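# Move the bone from the tray onto the table

## Task

Lift the bone out of the tray and set it down on the table next to the tray, while the apple, the ball and the root all stay inside the tray.

## Robot and tools

Robot: two arms, left_arm and right_arm, each ending in a five-hinged dexterous hand. right_arm has a right hand and left_arm a mirrored left hand. Each has index, middle and ring fingers plus a thumb, with rubber caps on the last 3 cm of each digit. A rigid mast sticks out near the wrist on the palm side and can strike objects.

Frames: the scene frame has its origin at table-top height, midway between the arms' nominal bases. +z is up, +x points out over the table, and left_arm sits on the +y side. Image left/right does not match arm names. Actual bases: left_arm at (+0.013, +0.286, 0) m, right_arm at (-0.044, -0.309, +0.017) m, each turned slightly about z. Hand positions, orientations, targets and wrist-camera poses are reported in each arm's own base frame. Fixed cameras and the table use the scene frame. Reported hand positions can be off by a few cm, more when the arm is stretched far.

Hand point axes (right hand): +z runs along straight fingers toward the tips, +x across the palm away from the thumb, +y out of the palm face. On the left hand, +x instead points toward the thumb. With fingers straight, the tips reach about 0.12 m past the hand point.

Tool execute_actions(actions, cameras). actions is a list of actions. Each action is a list of up to 15 rows, one per 1/30 s step; if fewer are given, the last row is held for the remaining steps. Every row is one flat list of 48 numbers, each in [-1, 1], covering both arms even if only one moves. The order is:
1-6: left_arm dx, dy, dz, rx, ry, rz.
7-22: left hand's 16 hinge goals.
23-24: left current_limit, speed.
25-30: right_arm dx, dy, dz, rx, ry, rz.
31-46: right hand's 16 hinge goals.
47-48: right current_limit, speed.

dx..rz are offsets, not poses. They are measured in that arm's base axes, from the Hand target held when the action began. Every row of an action is counted from that same starting target, not from the previous row. A new action starts from the updated target, so sending the same offset again moves further. 1.0 equals 0.6 m for dx/dy/dz and 180 degrees for rx/ry/rz. rx, ry, rz form one rotation vector, turning about the Hand target's position. Each step, orientation commands are clipped to within 40 degrees of the measured orientation. A position vector longer than 1.0 gets scaled down.

The hand settles short of its target, and waiting will not close that gap. Sending an all-zero action re-requests the target; if the hand still falls short, send the remaining distance as an extra offset. Very small moves may not start. The arm's elbow sags under load, so command a bit higher than you need. To stop pressing into something, set the target back past the hand point.

Hand numbers, per arm, in this exact order: index_abd, index_mcp, index_pip, index_dip, middle_abd, middle_mcp, middle_pip, middle_dip, ring_abd, ring_mcp, ring_pip, ring_dip, thumb_cmc, thumb_axl, thumb_mcp, thumb_ipl. Each number is an absolute goal angle, scaled linearly between the hinge's stops. Brackets show degrees at +1, degrees at -1, and the value for straight:
_abd: (+60, -60; 0.00), spreads the finger away from the thumb.
_mcp: (+128, -18; -0.75).
_pip: (+108, -29; -0.58).
_dip: (+117, -21; -0.70).
The last three curl the finger toward the palm as they go to +1.
thumb_cmc: (+120, -20; -0.71), swings the thumb in front of the palm.
thumb_axl: (+140, -27; -0.68), rolls the thumb about its own axis.
thumb_mcp: (+109, -69; -0.23) and thumb_ipl: (+108, -77; -0.17), bend the thumb.

current_limit runs linearly from 0 mA at -1 to 550 mA at +1, with a floor of 11 mA. speed sets hinge speed to (speed+1)/2 of 8.5 rad/s. They start at +0.4 and -0.6. Every hand value persists until it is rewritten. A 0 is a real goal, so to keep a hand unchanged, send back its hand_goal, hand_current_limit and hand_speed. A finger grips only while its goal lies past the object's surface.

cameras: a list of names, ["all"], or []. If omitted, images come back only when actions is empty. Camera names: cam_head_left, cam_head_right, cam_high, cam_low, cam_left_wrist, cam_right_wrist, all 896x504. Calibration (K, distortion, T_world_to_cam) is provided but may be off by a few mm or degrees. Wrist images can lag while the arm moves.

Results per arm: end_effector_position (m) and end_effector_quat_wxyz in the base frame, and the Hand target, which the next offsets start from. Joint positions, velocities ('within noise' when still) and torques are also given. Torques include gravity and friction; positive means toward a larger joint value. Hand entries are in motor order:
hand_goal: goals as written.
hand_measured: actual hinge positions on the same scale.
hand_current_ma: positive pushes toward -1.
hand_state: moving, goal, blocked (resting away from its goal while pushing) or overload (shut off).

Tool zoom_image(camera, region): gives a closer view of part of that camera's newest image. region is [x0, y0, x1, y1] in pixels, at most 504 by 504.

Tool finished_scene(scene): pass the current scene number. This ends the scene for good, so call it only once the bone rests on the table beside the tray and stays there with no robot contact.

Things to avoid:
- Dropping or flinging the bone, or releasing it while it still moves.
- Hard hits on the table or tray, and pushing other objects out of the tray.
- Letting anything fall off the table.
- Any contact between the two hands, including one hand closing on the other's fingers.
- Motor currents of 495 mA or more for about 5 s; the motor then shuts off for 10 s.
- Long periods with an arm stretched out, a load held, or a push toward an unreachable pose. These heat the motors, and at 100 °C the arm collapses.
Also expect occasional small external pushes on loose objects.

Each tool is called after "Call:" by a JSON object that holds its "api" and its "payload".

## Session

Call:
{"api": "execute_actions", "payload": {"actions": []}}

Scene clock: 0.00 s.
left_arm: end_effector_position=(+0.6085, -0.0485, +0.2154) hand_goal=(+0.000, -0.754, -0.576, -0.696, +0.000, -0.754, -0.576, -0.696, +0.000, -0.754, -0.576, -0.696, -0.714, -0.678, -0.226, -0.168) hand_measured=(+0.000, -0.754, -0.576, -0.696, +0.000, -0.754, -0.576, -0.696, +0.000, -0.754, -0.576, -0.696, -0.714, -0.678, -0.226, -0.168) hand_current_ma=(+0, +0, +0, +0, +0, +0, +0, +0, +0, +0, +0, +0, +0, +0, +0, +0) hand_state=(goal, goal, goal, goal, goal, goal, goal, goal, goal, goal, goal, goal, goal, goal, goal, goal) hand_current_limit=0.40 hand_speed=-0.60 end_effector_quat_wxyz=(+0.136, +0.943, -0.148, +0.265) | right_arm: end_effector_position=(+0.1659, +0.3355, +0.2166) hand_goal=(+0.000, -0.754, -0.576, -0.696, +0.000, -0.754, -0.576, -0.696, +0.000, -0.754, -0.576, -0.696, -0.714, -0.678, -0.226, -0.168) hand_measured=(+0.000, -0.754, -0.576, -0.696, +0.000, -0.754, -0.576, -0.696, +0.000, -0.754, -0.576, -0.696, -0.714, -0.678, -0.226, -0.168) hand_current_ma=(+0, +0, +0, +0, +0, +0, +0, +0, +0, +0, +0, +0, +0, +0, +0, +0) hand_state=(goal, goal, goal, goal, goal, goal, goal, goal, goal, goal, goal, goal, goal, goal, goal, goal) hand_current_limit=0.40 hand_speed=-0.60 end_effector_quat_wxyz=(+0.073, +0.536, +0.841, +0.013)
Joint positions: left_arm=[0.17 1.723 1.466 -0.865 0.42 1.956] | right_arm=[1.403 1.23 1.075 -1.448 0.145 0.97]
Joint velocities: within noise
Joint torques (N m): no reading
Heat: left arm: hottest shoulder 38 °C; right arm: hottest elbow 40 °C.
Hand target: left_arm +0.6155, -0.0472, +0.2202; +0.133, +0.941, -0.150, +0.272 | right_arm +0.1670, +0.3424, +0.2252; +0.069, +0.537, +0.840, +0.023

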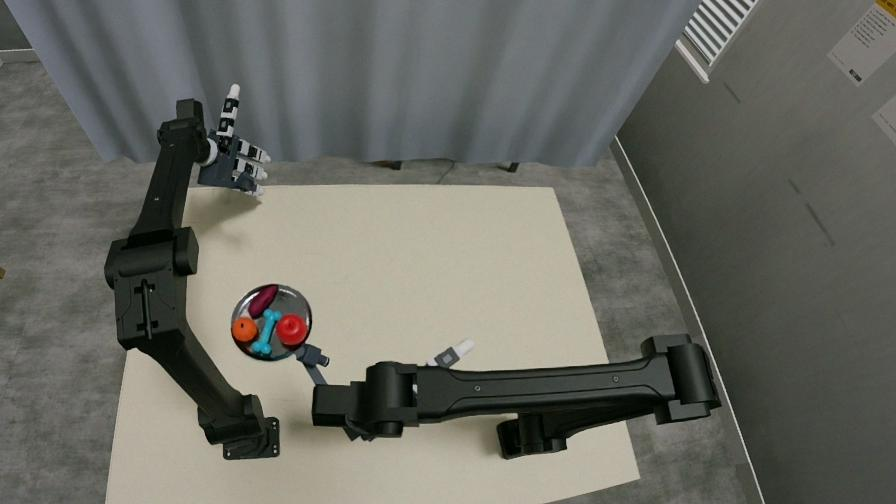

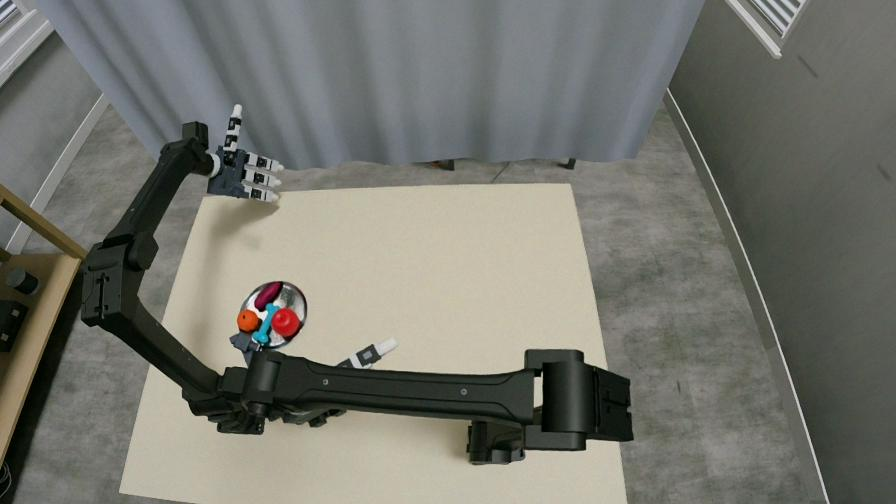

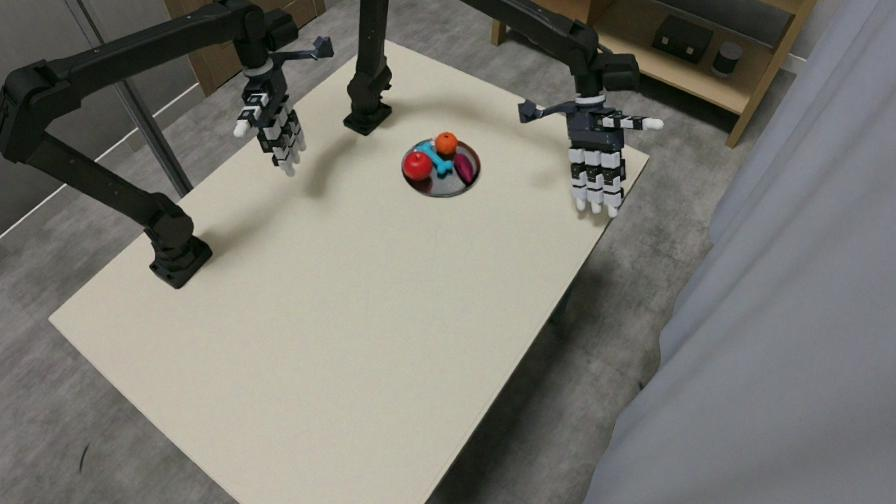

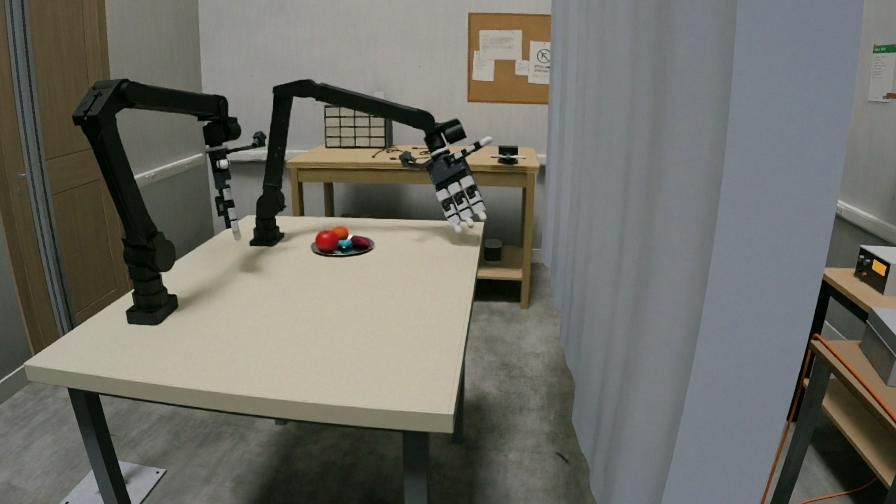

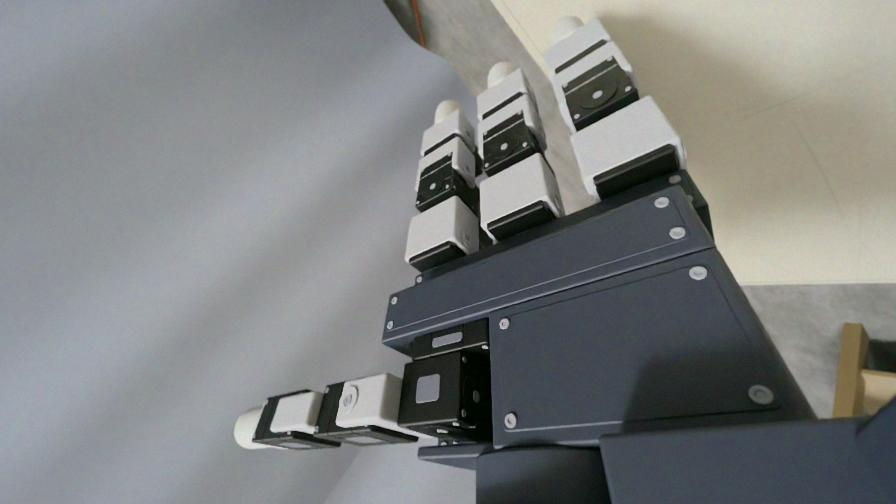

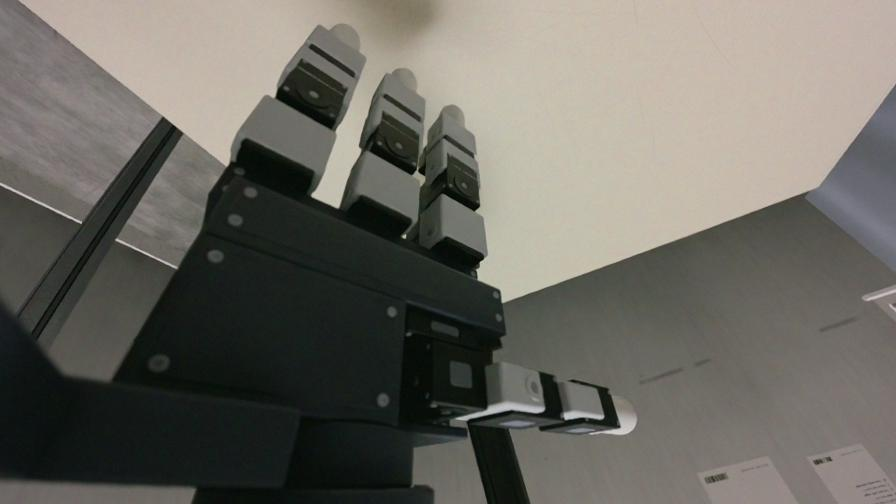

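Call:
{"api": "zoom_image", "payload": {"camera": "cam_high", "region": [380, 110, 500, 210]}}

Call:
{"api": "zoom_image", "payload": {"camera": "cam_head_left", "region": [210, 265, 340, 385]}}

Call:
{"api": "zoom_image", "payload": {"camera": "cam_low", "region": [290, 200, 410, 270]}}

Call:
{"api": "zoom_image", "payload": {"camera": "cam_head_right", "region": [210, 260, 340, 370]}}

Scaled by 4.200 from the camera's 896x504 image, which has a finer 1280x720 frame.

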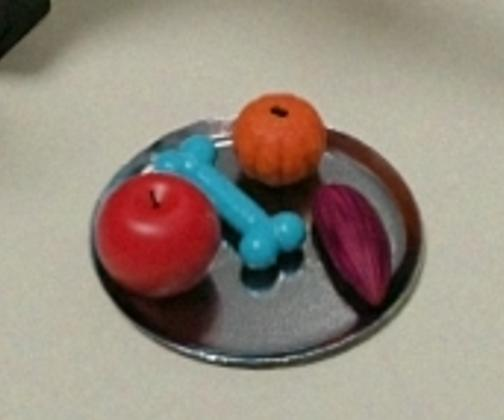

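Scaled by 3.877 from the camera's 896x504 image, which has a finer 1280x720 frame.

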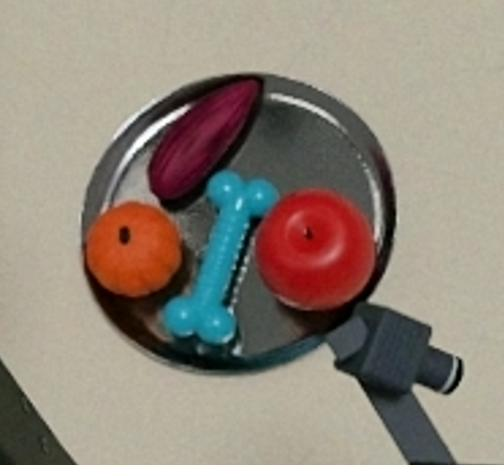

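Scaled by 4.200 from the camera's 896x504 image, which has a finer 1280x720 frame.

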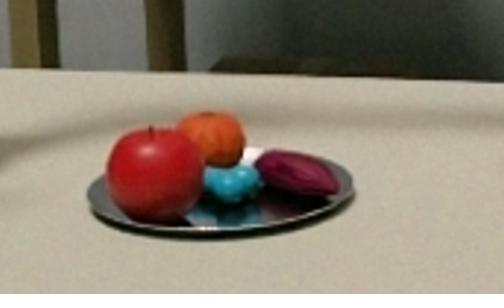

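Scaled by 3.877 from the camera's 896x504 image, which has a finer 1280x720 frame.

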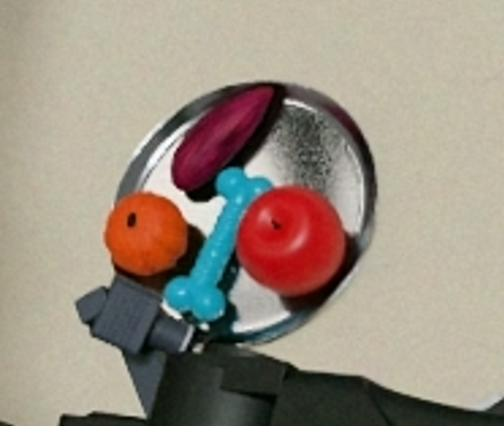

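Call:
{"api": "zoom_image", "payload": {"camera": "cam_high", "region": [310, 60, 430, 150]}}

Call:
{"api": "zoom_image", "payload": {"camera": "cam_head_left", "region": [180, 380, 310, 480]}}

Call:
{"api": "zoom_image", "payload": {"camera": "cam_high", "region": [120, 180, 240, 300]}}

Call:
{"api": "zoom_image", "payload": {"camera": "cam_low", "region": [220, 170, 320, 270]}}

Call:
{"api": "zoom_image", "payload": {"camera": "cam_low", "region": [100, 240, 220, 340]}}

Call:
{"api": "zoom_image", "payload": {"camera": "cam_head_right", "region": [430, 400, 570, 490]}}

Call:
{"api": "zoom_image", "payload": {"camera": "cam_head_left", "region": [470, 390, 610, 490]}}

Scaled by 4.200 from the camera's 896x504 image, which has a finer 1280x720 frame.

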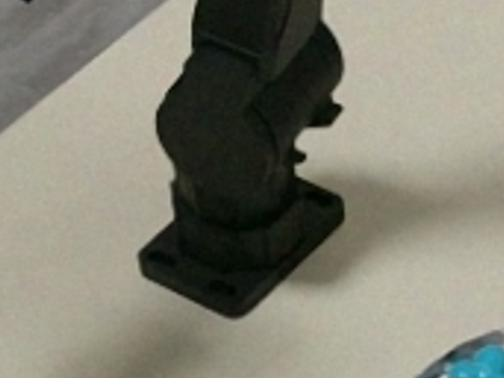

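Scaled by 3.877 from the camera's 896x504 image, which has a finer 1280x720 frame.

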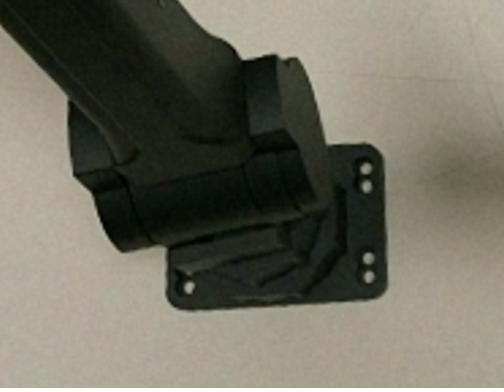

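Scaled by 4.200 from the camera's 896x504 image, which has a finer 1280x720 frame.

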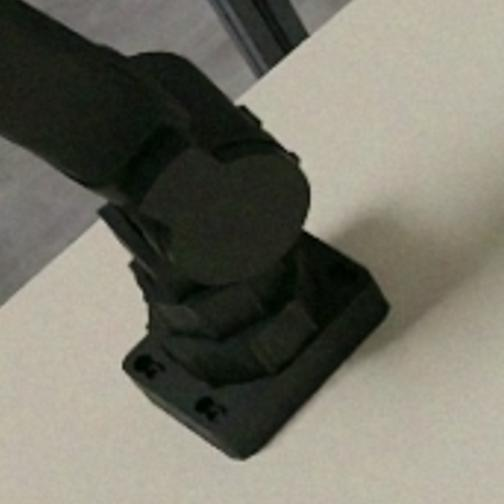

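Scaled by 5.040 from the camera's 896x504 image, which has a finer 1280x720 frame.

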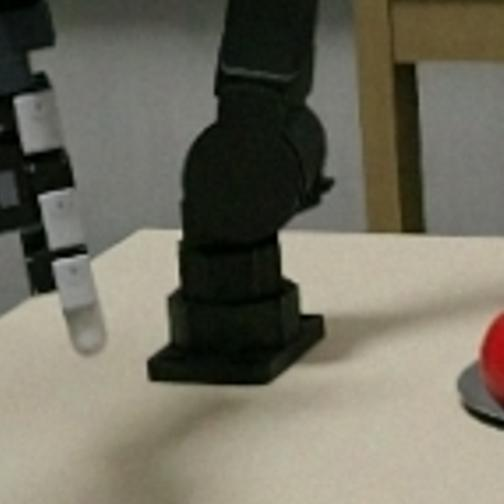

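Scaled by 4.200 from the camera's 896x504 image, which has a finer 1280x720 frame.

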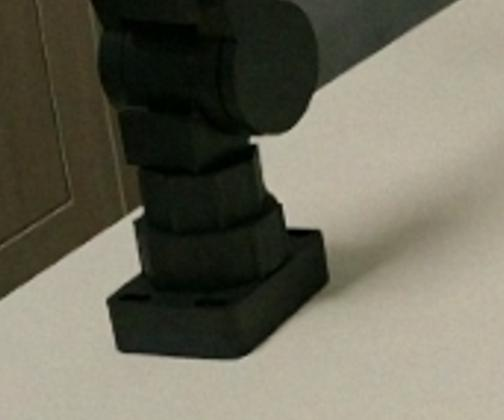

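Scaled by 3.600 from the camera's 896x504 image, which has a finer 1280x720 frame.

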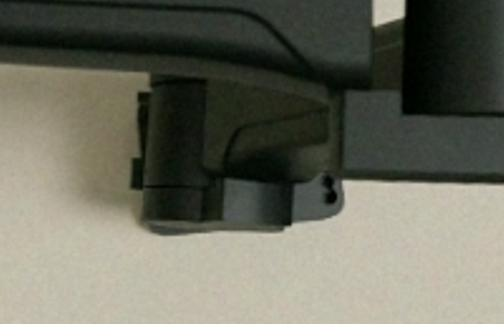

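Scaled by 3.600 from the camera's 896x504 image, which has a finer 1280x720 frame.

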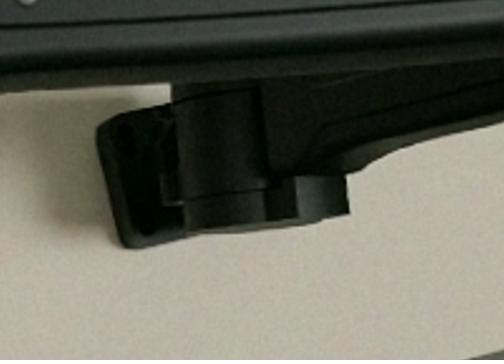

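Call:
{"api": "execute_actions", "payload": {"actions": [[[-0.06,0.18,0.03,0,0,0.069,0,-0.754,-0.576,-0.696,0,-0.754,-0.576,-0.696,0,-0.754,-0.576,-0.696,-0.714,-0.678,-0.226,-0.168,0.4,-0.6,0,0,0.04,0,0,0,0,-0.754,-0.576,-0.696,0,-0.754,-0.576,-0.696,0,0.342,0.737,-0.261,-0.714,-0.678,-0.226,-0.168,0.4,-0.6]],[[-0.07,0.2,0.03,0,0,0.069,0,-0.754,-0.576,-0.696,0,-0.754,-0.576,-0.696,0,-0.754,-0.576,-0.696,-0.714,-0.678,-0.226,-0.168,0.4,-0.6,0,0,0.04,0,0,0,0,-0.754,-0.576,-0.696,0,-0.754,-0.576,-0.696,0,0.342,0.737,-0.261,-0.714,-0.678,-0.226,-0.168,0.4,-0.6]],[[-0.08,0.2,0.03,0,0,0.069,0,-0.754,-0.576,-0.696,0,-0.754,-0.576,-0.696,0,-0.754,-0.576,-0.696,-0.714,-0.678,-0.226,-0.168,0.4,-0.6,0.05,0.04,0.02,0.0035,0.0048,-0.03,0,-0.754,-0.576,-0.696,0,-0.754,-0.576,-0.696,0,0.342,0.737,-0.261,-0.714,-0.678,-0.226,-0.168,0.4,-0.6]],[[-0.08,0.18,0.02,0,0,0.069,0,-0.754,-0.576,-0.696,0,-0.754,-0.576,-0.696,0,-0.754,-0.576,-0.696,-0.714,-0.678,-0.226,-0.168,0.4,-0.6,0.08,0.06,0.0,0.007,0.0097,-0.06,0,-0.754,-0.576,-0.696,0,-0.754,-0.576,-0.696,0,0.342,0.737,-0.261,-0.714,-0.678,-0.226,-0.168,0.4,-0.6]]], "cameras": ["cam_head_left"]}}

Scene clock: 85.23 s.
left_arm: end_effector_position=(+0.4305, +0.3965, +0.2724) hand_goal=(+0.000, -0.754, -0.576, -0.696, +0.000, -0.754, -0.576, -0.696, +0.000, -0.754, -0.576, -0.696, -0.714, -0.678, -0.226, -0.168) hand_measured=(+0.000, -0.756, -0.576, -0.696, +0.000, -0.756, -0.576, -0.696, +0.000, -0.754, -0.576, -0.696, -0.716, -0.678, -0.224, -0.168) hand_current_ma=(+0, +0, +0, +0, +0, +0, +0, +0, +0, +0, +0, +0, -1, +0, +1, +0) hand_state=(goal, goal, goal, goal, goal, goal, goal, goal, goal, goal, goal, goal, goal, goal, goal, goal) hand_current_limit=0.40 hand_speed=-0.60 end_effector_quat_wxyz=(+0.012, +0.919, +0.261, +0.294) | right_arm: end_effector_position=(+0.2420, +0.3916, +0.2686) hand_goal=(+0.000, -0.754, -0.576, -0.696, +0.000, -0.754, -0.576, -0.696, +0.000, +0.342, +0.736, -0.262, -0.714, -0.678, -0.226, -0.168) hand_measured=(+0.000, -0.754, -0.576, -0.696, +0.000, -0.754, -0.576, -0.696, +0.000, +0.326, +0.734, -0.264, -0.714, -0.678, -0.224, -0.168) hand_current_ma=(+0, +0, -1, +0, +0, +0, -1, +0, +0, -43, -3, -4, -1, +1, +6, +0) hand_state=(goal, goal, goal, goal, goal, goal, goal, goal, goal, goal, goal, goal, goal, goal, goal, goal) hand_current_limit=0.40 hand_speed=-0.60 end_effector_quat_wxyz=(+0.051, +0.645, +0.762, -0.001)
Joint positions: left_arm=[1.001 1.616 1.484 -0.982 0.4 1.925] | right_arm=[1.241 1.482 1.466 -1.593 0.094 1.076]
Joint torques (N m): left_arm=[-1.14 -13.98 13.72 1.01 0.59 -0.11] | right_arm=[-0.38 -11.87 15.01 0.02 0.27 0.11]
Heat: left arm: hottest elbow 56 °C; right arm: hottest elbow 54 °C.
Hand target: left_arm +0.4416, +0.4086, +0.2862; +0.007, +0.917, +0.260, +0.303 | right_arm +0.2449, +0.4024, +0.2852; +0.044, +0.651, +0.757, +0.015
Off the commanded pose: left_arm 0.021 m, 1 deg | right_arm 0.020 m, 2 deg.
Images, in order (width x height): cam_head_left 896x504.

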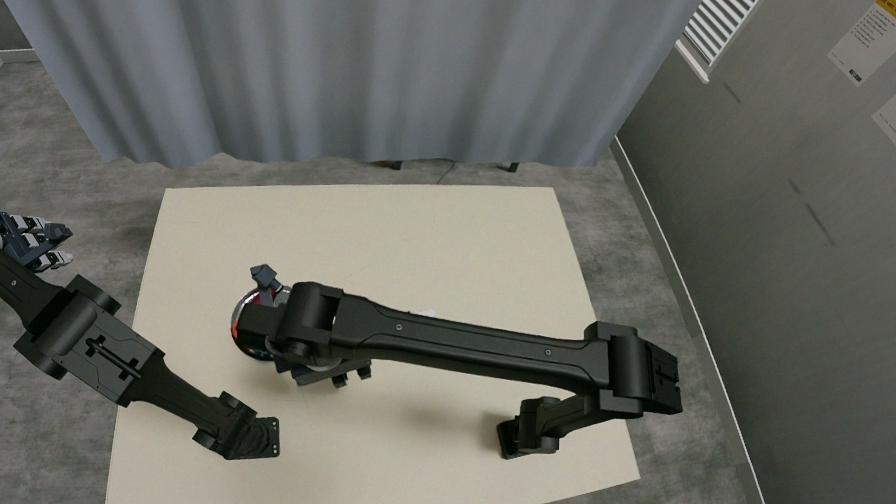

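Call:
{"api": "execute_actions", "payload": {"actions": [[[0,0,0,0,0,0,0,-0.754,-0.576,-0.696,0,-0.754,-0.576,-0.696,0,-0.754,-0.576,-0.696,-0.714,-0.678,-0.226,-0.168,0.4,-0.6,0.085,0.063,-0.003,0.0058,0.0081,-0.05,0,-0.754,-0.576,-0.696,0,-0.754,-0.576,-0.696,0,0.342,0.737,-0.261,-0.714,-0.678,-0.226,-0.168,0.4,-0.6]],[[0,0,0,0,0,0,0,-0.754,-0.576,-0.696,0,-0.754,-0.576,-0.696,0,-0.754,-0.576,-0.696,-0.714,-0.678,-0.226,-0.168,0.4,-0.6,0.085,0.063,-0.003,0.0058,0.0081,-0.05,0,-0.754,-0.576,-0.696,0,-0.754,-0.576,-0.696,0,0.342,0.737,-0.261,-0.714,-0.678,-0.226,-0.168,0.4,-0.6]],[[0,0,0,0,0,0,0,-0.754,-0.576,-0.696,0,-0.754,-0.576,-0.696,0,-0.754,-0.576,-0.696,-0.714,-0.678,-0.226,-0.168,0.4,-0.6,0.085,0.063,-0.003,0.0058,0.0081,-0.05,0,-0.754,-0.576,-0.696,0,-0.754,-0.576,-0.696,0,0.342,0.737,-0.261,-0.714,-0.678,-0.226,-0.168,0.4,-0.6]]], "cameras": ["all"]}}

Scene clock: 90.73 s.
left_arm: end_effector_position=(+0.4305, +0.3965, +0.2724) hand_goal=(+0.000, -0.754, -0.576, -0.696, +0.000, -0.754, -0.576, -0.696, +0.000, -0.754, -0.576, -0.696, -0.714, -0.678, -0.226, -0.168) hand_measured=(+0.000, -0.756, -0.576, -0.696, +0.000, -0.756, -0.576, -0.696, +0.000, -0.754, -0.576, -0.696, -0.716, -0.678, -0.224, -0.168) hand_current_ma=(+0, +0, +0, +0, +0, +0, +0, +0, +0, +0, +0, +0, -1, +0, +1, +0) hand_state=(goal, goal, goal, goal, goal, goal, goal, goal, goal, goal, goal, goal, goal, goal, goal, goal) hand_current_limit=0.40 hand_speed=-0.60 end_effector_quat_wxyz=(+0.012, +0.919, +0.261, +0.294) | right_arm: end_effector_position=(+0.3936, +0.5064, +0.2701) hand_goal=(+0.000, -0.754, -0.576, -0.696, +0.000, -0.754, -0.576, -0.696, +0.000, +0.342, +0.736, -0.262, -0.714, -0.678, -0.226, -0.168) hand_measured=(+0.000, -0.754, -0.576, -0.696, +0.000, -0.754, -0.576, -0.696, +0.000, +0.326, +0.734, -0.264, -0.714, -0.678, -0.224, -0.168) hand_current_ma=(+0, +0, -1, +0, +0, +0, -1, +0, +0, -41, -3, -4, -1, +1, +6, +0) hand_state=(goal, goal, goal, goal, goal, goal, goal, goal, goal, goal, goal, goal, goal, goal, goal, goal) hand_current_limit=0.40 hand_speed=-0.60 end_effector_quat_wxyz=(-0.005, +0.802, +0.596, +0.033)
Joint positions: left_arm=[1.001 1.616 1.484 -0.982 0.4 1.925] | right_arm=[1.053 2.02 2.214 -1.701 0.018 1.345]
Joint torques (N m): left_arm=[-1.03 -13.8 13.86 0.9 0.6 -0.08] | right_arm=[-0.85 -18.96 15.09 0.35 0.2 0.08]
Heat: left arm: hottest elbow 59 °C; right arm: hottest elbow 55 °C.
Hand target: left_arm +0.4416, +0.4086, +0.2862; +0.007, +0.917, +0.260, +0.303 | right_arm +0.3980, +0.5158, +0.2800; -0.001, +0.811, +0.585, +0.000
Off the commanded pose: left_arm 0.021 m, 1 deg | right_arm 0.014 m, 4 deg.
joint sent to its limit (right arm) — joint 4 (wrist pitch), lower limit. The joint targets are off in orientation, not in position.
camera_calibration:
cam_left_wrist: T_world_to_cam=[[-0.808237, 0.120219, -0.576455, 0.428222], [-0.451205, 0.502589, 0.737441, -0.271462], [0.378374, 0.856126, -0.351968, -0.282529], [0, 0, 0, 1]] pos_world=[0.330522, 0.326833, 0.347597]
cam_right_wrist: T_world_to_cam=[[0.368451, -0.929634, 0.00487452, 0.354109], [-0.614793, -0.239727, 0.751372, 0.0967186], [-0.697333, -0.279841, -0.659861, 0.71317], [0, 0, 0, 1]] pos_world=[0.426307, 0.551952, 0.396195]

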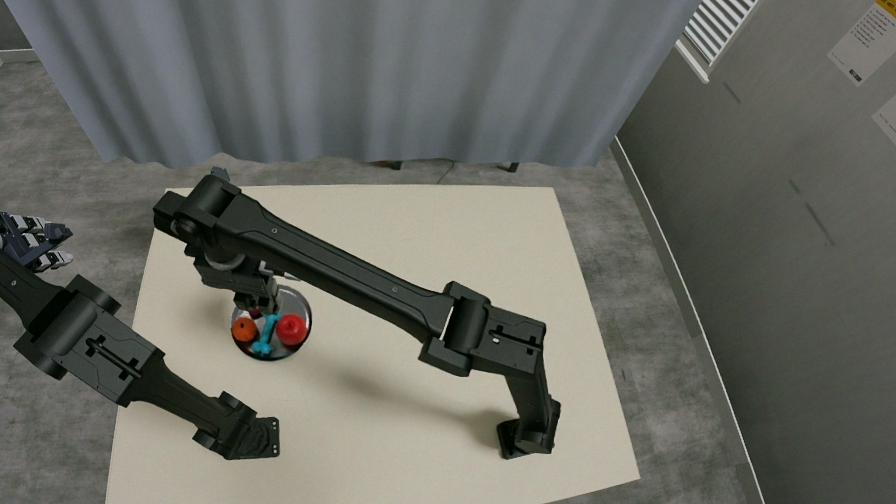

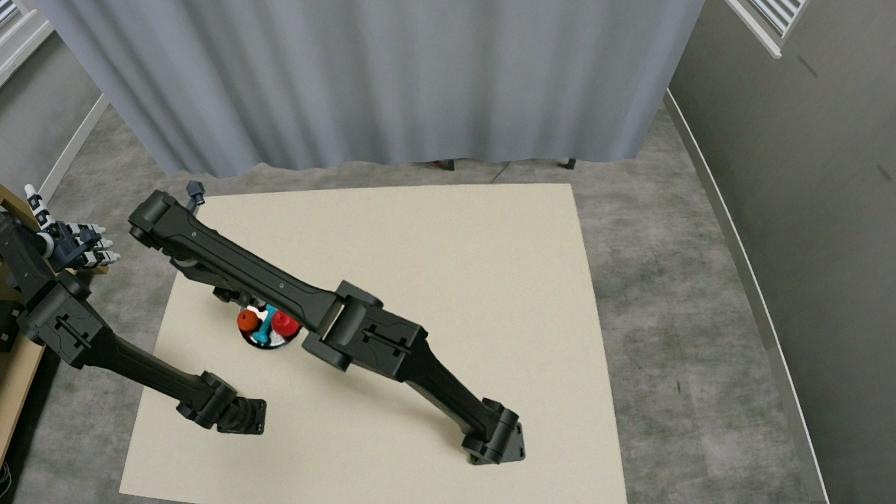

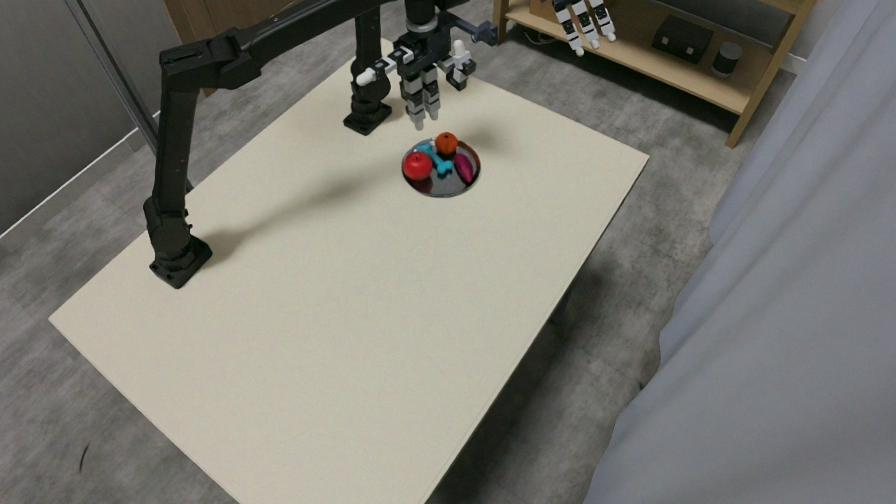

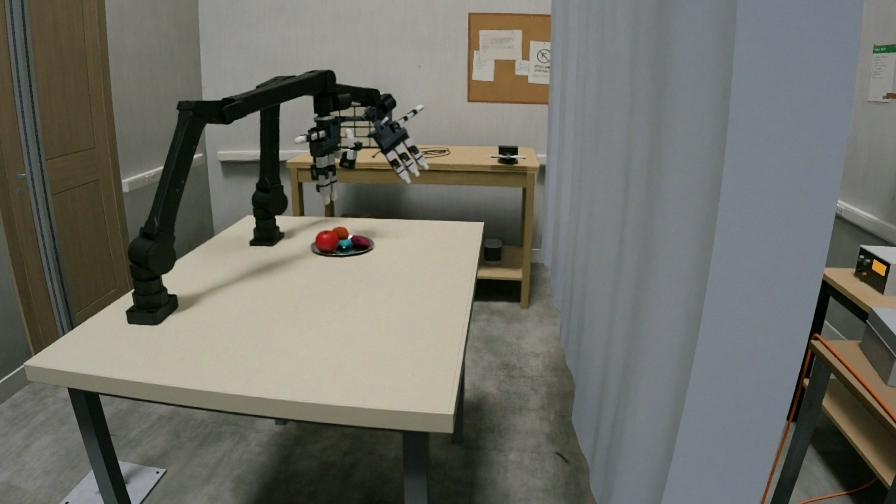

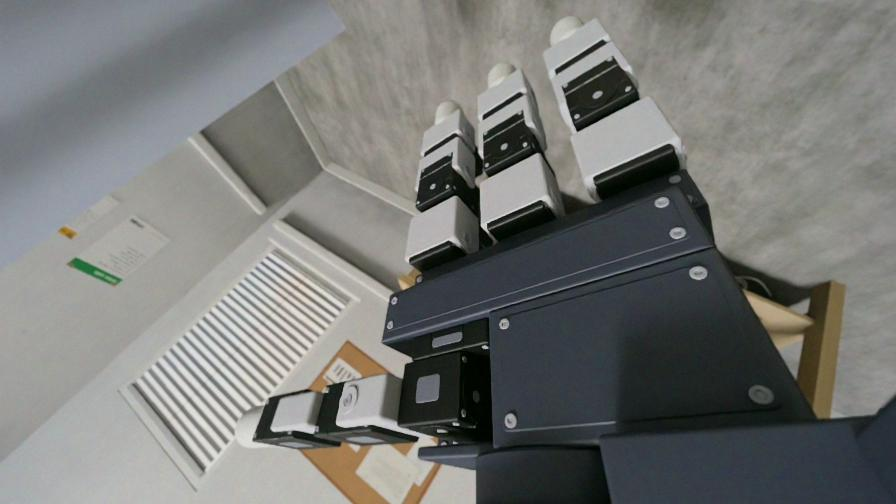

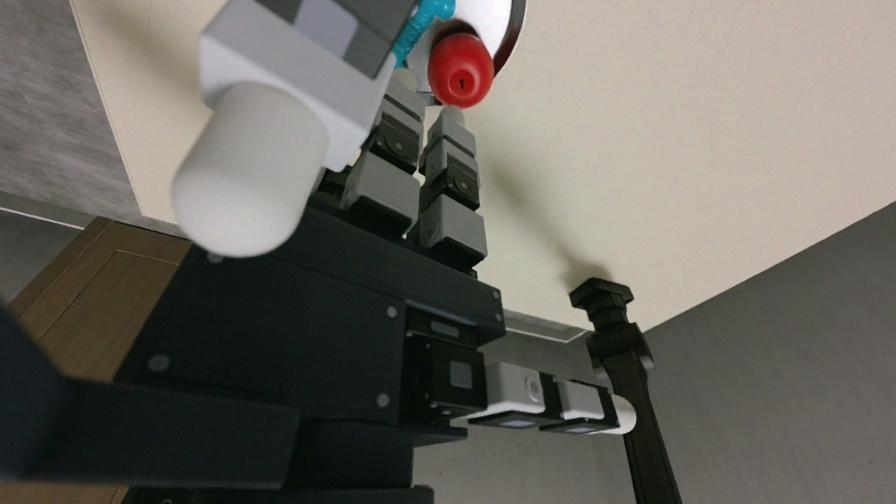

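Call:
{"api": "zoom_image", "payload": {"camera": "cam_high", "region": [380, 90, 500, 210]}}

Call:
{"api": "zoom_image", "payload": {"camera": "cam_low", "region": [290, 150, 410, 270]}}

Call:
{"api": "zoom_image", "payload": {"camera": "cam_right_wrist", "region": [350, 0, 550, 140]}}

Call:
{"api": "zoom_image", "payload": {"camera": "cam_head_left", "region": [210, 265, 340, 385]}}

Scaled by 4.200 from the camera's 896x504 image, which has a finer 1280x720 frame.

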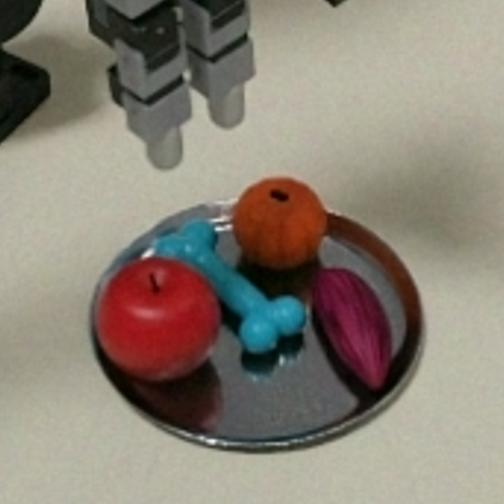

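Scaled by 4.200 from the camera's 896x504 image, which has a finer 1280x720 frame.

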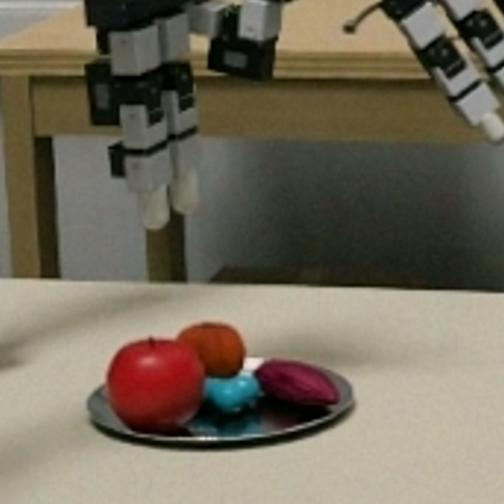

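Scaled by 2.520 from the camera's 896x504 image, which has a finer 1280x720 frame.

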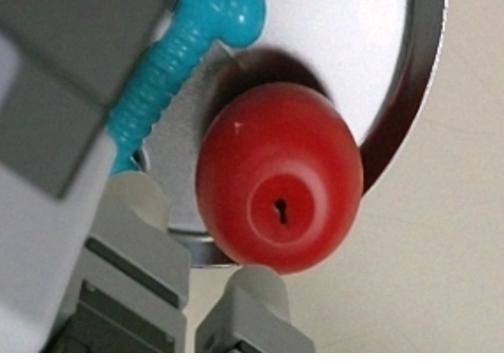

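Scaled by 3.877 from the camera's 896x504 image, which has a finer 1280x720 frame.

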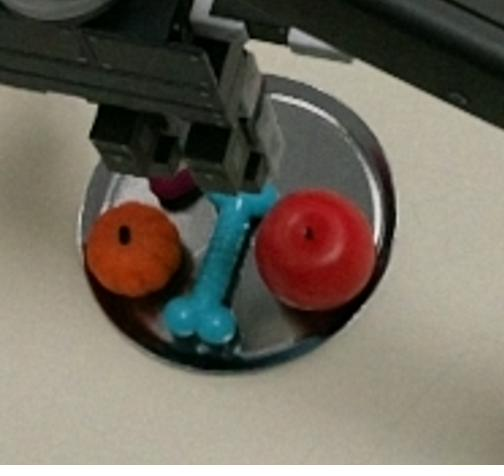

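Call:
{"api": "execute_actions", "payload": {"actions": [[[0,0,0,0,0,0,0,-0.754,-0.576,-0.696,0,-0.754,-0.576,-0.696,0,-0.754,-0.576,-0.696,-0.714,-0.678,-0.226,-0.168,0.4,-0.6,0,0,-0.05,0,0,0,0,-0.754,-0.576,-0.696,0,-0.754,-0.576,-0.696,0,0.48,-0.576,-0.696,-0.714,-0.678,-0.226,-0.168,0.4,-0.6]]], "cameras": ["cam_high", "cam_low", "cam_right_wrist"]}}

Call:
{"api": "zoom_image", "payload": {"camera": "cam_right_wrist", "region": [300, 0, 540, 160]}}

Call:
{"api": "zoom_image", "payload": {"camera": "cam_high", "region": [380, 90, 500, 210]}}

Scene clock: 107.67 s.
left_arm: end_effector_position=(+0.4305, +0.3965, +0.2724) hand_goal=(+0.000, -0.754, -0.576, -0.696, +0.000, -0.754, -0.576, -0.696, +0.000, -0.754, -0.576, -0.696, -0.714, -0.678, -0.226, -0.168) hand_measured=(+0.000, -0.756, -0.576, -0.696, +0.000, -0.756, -0.576, -0.696, +0.000, -0.754, -0.576, -0.696, -0.716, -0.678, -0.224, -0.168) hand_current_ma=(+0, +0, +0, +0, +0, +0, +0, +0, +0, +0, +0, +0, -1, +0, +1, +0) hand_state=(goal, goal, goal, goal, goal, goal, goal, goal, goal, goal, goal, goal, goal, goal, goal, goal) hand_current_limit=0.40 hand_speed=-0.60 end_effector_quat_wxyz=(+0.012, +0.919, +0.261, +0.294) | right_arm: end_effector_position=(+0.3943, +0.5106, +0.2473) hand_goal=(+0.000, -0.754, -0.576, -0.696, +0.000, -0.754, -0.576, -0.696, +0.000, +0.480, -0.576, -0.696, -0.714, -0.678, -0.226, -0.168) hand_measured=(+0.000, -0.754, -0.576, -0.696, +0.000, -0.754, -0.576, -0.696, +0.000, +0.462, -0.576, -0.694, -0.714, -0.678, -0.224, -0.168) hand_current_ma=(+0, +0, -1, +0, +0, +0, -1, +0, +0, -48, +0, +4, -1, +1, +6, +0) hand_state=(goal, goal, goal, goal, goal, goal, goal, goal, goal, goal, goal, goal, goal, goal, goal, goal) hand_current_limit=0.40 hand_speed=-0.60 end_effector_quat_wxyz=(-0.001, +0.805, +0.594, +0.015)
Joint positions: left_arm=[1.001 1.616 1.484 -0.982 0.4 1.925] | right_arm=[1.053 2.056 2.214 -1.701 0.009 1.352]
Joint torques (N m): left_arm=[-1.03 -13.92 13.89 0.91 0.6 -0.08] | right_arm=[-0.56 -19.49 13.5 0.28 0.16 0.07]
Heat: left arm: hottest elbow 65 °C; right arm: hottest elbow 57 °C.
Hand target: left_arm +0.4416, +0.4086, +0.2862; +0.007, +0.917, +0.260, +0.303 | right_arm +0.3980, +0.5158, +0.2500; -0.001, +0.811, +0.585, +0.000
Off the commanded pose: left_arm 0.021 m, 1 deg | right_arm 0.007 m, 2 deg.
joint sent to its limit (right arm) — joint 4 (wrist pitch), lower limit. The joint targets still meet the commanded pose.
camera_calibration:
cam_right_wrist: T_world_to_cam=[[0.362108, -0.931909, 0.0205675, 0.357605], [-0.597163, -0.214982, 0.772773, 0.0904334], [-0.715733, -0.292109, -0.634349, 0.707043], [0, 0, 0, 1]] pos_world=[0.430566, 0.559231, 0.371272]
Images, in order (width x height): cam_high 896x504, cam_low 896x504, cam_right_wrist 896x504.

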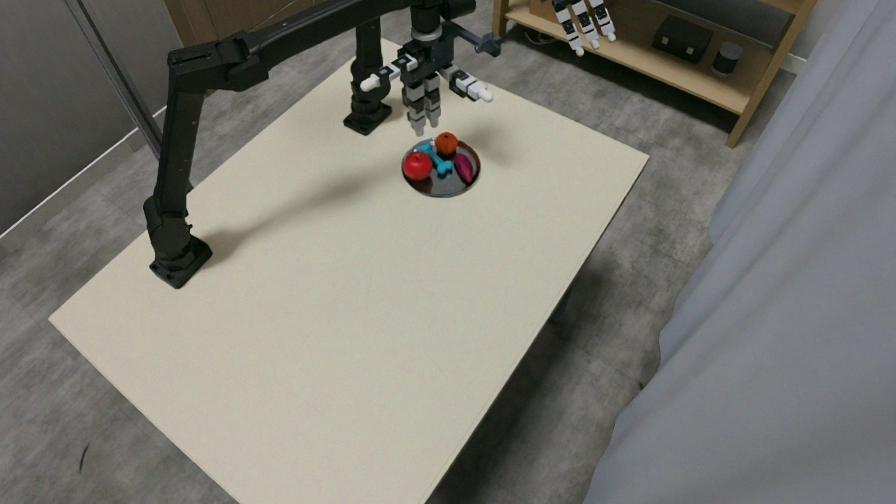

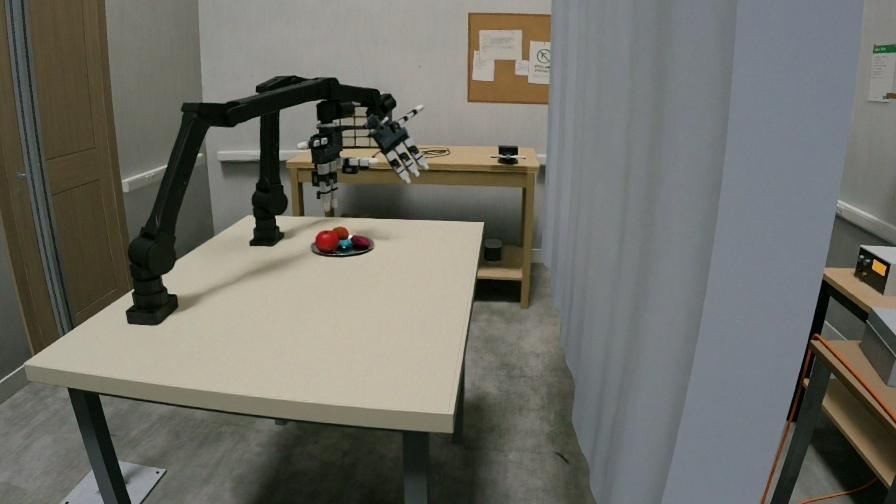

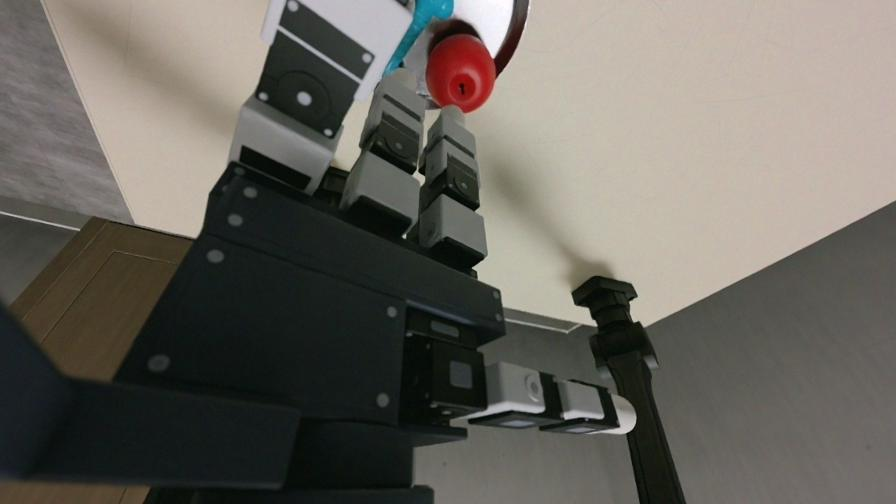

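Scaled by 2.100 from the camera's 896x504 image, which has a finer 1280x720 frame.

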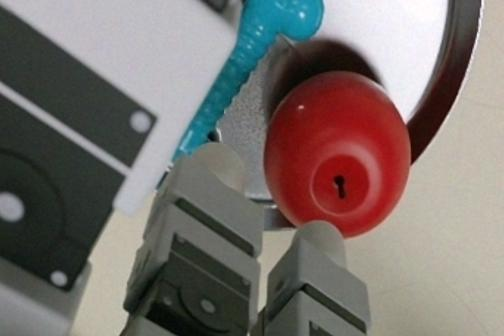

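Scaled by 4.200 from the camera's 896x504 image, which has a finer 1280x720 frame.

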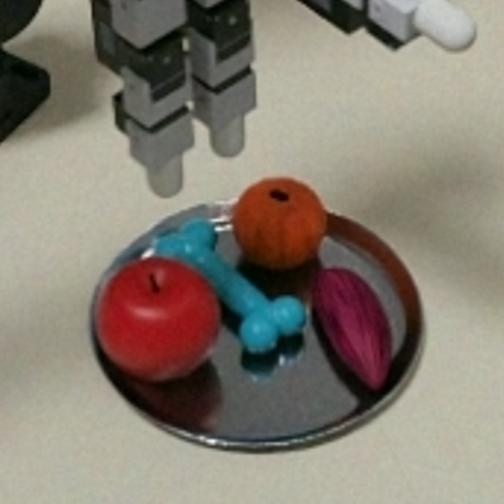

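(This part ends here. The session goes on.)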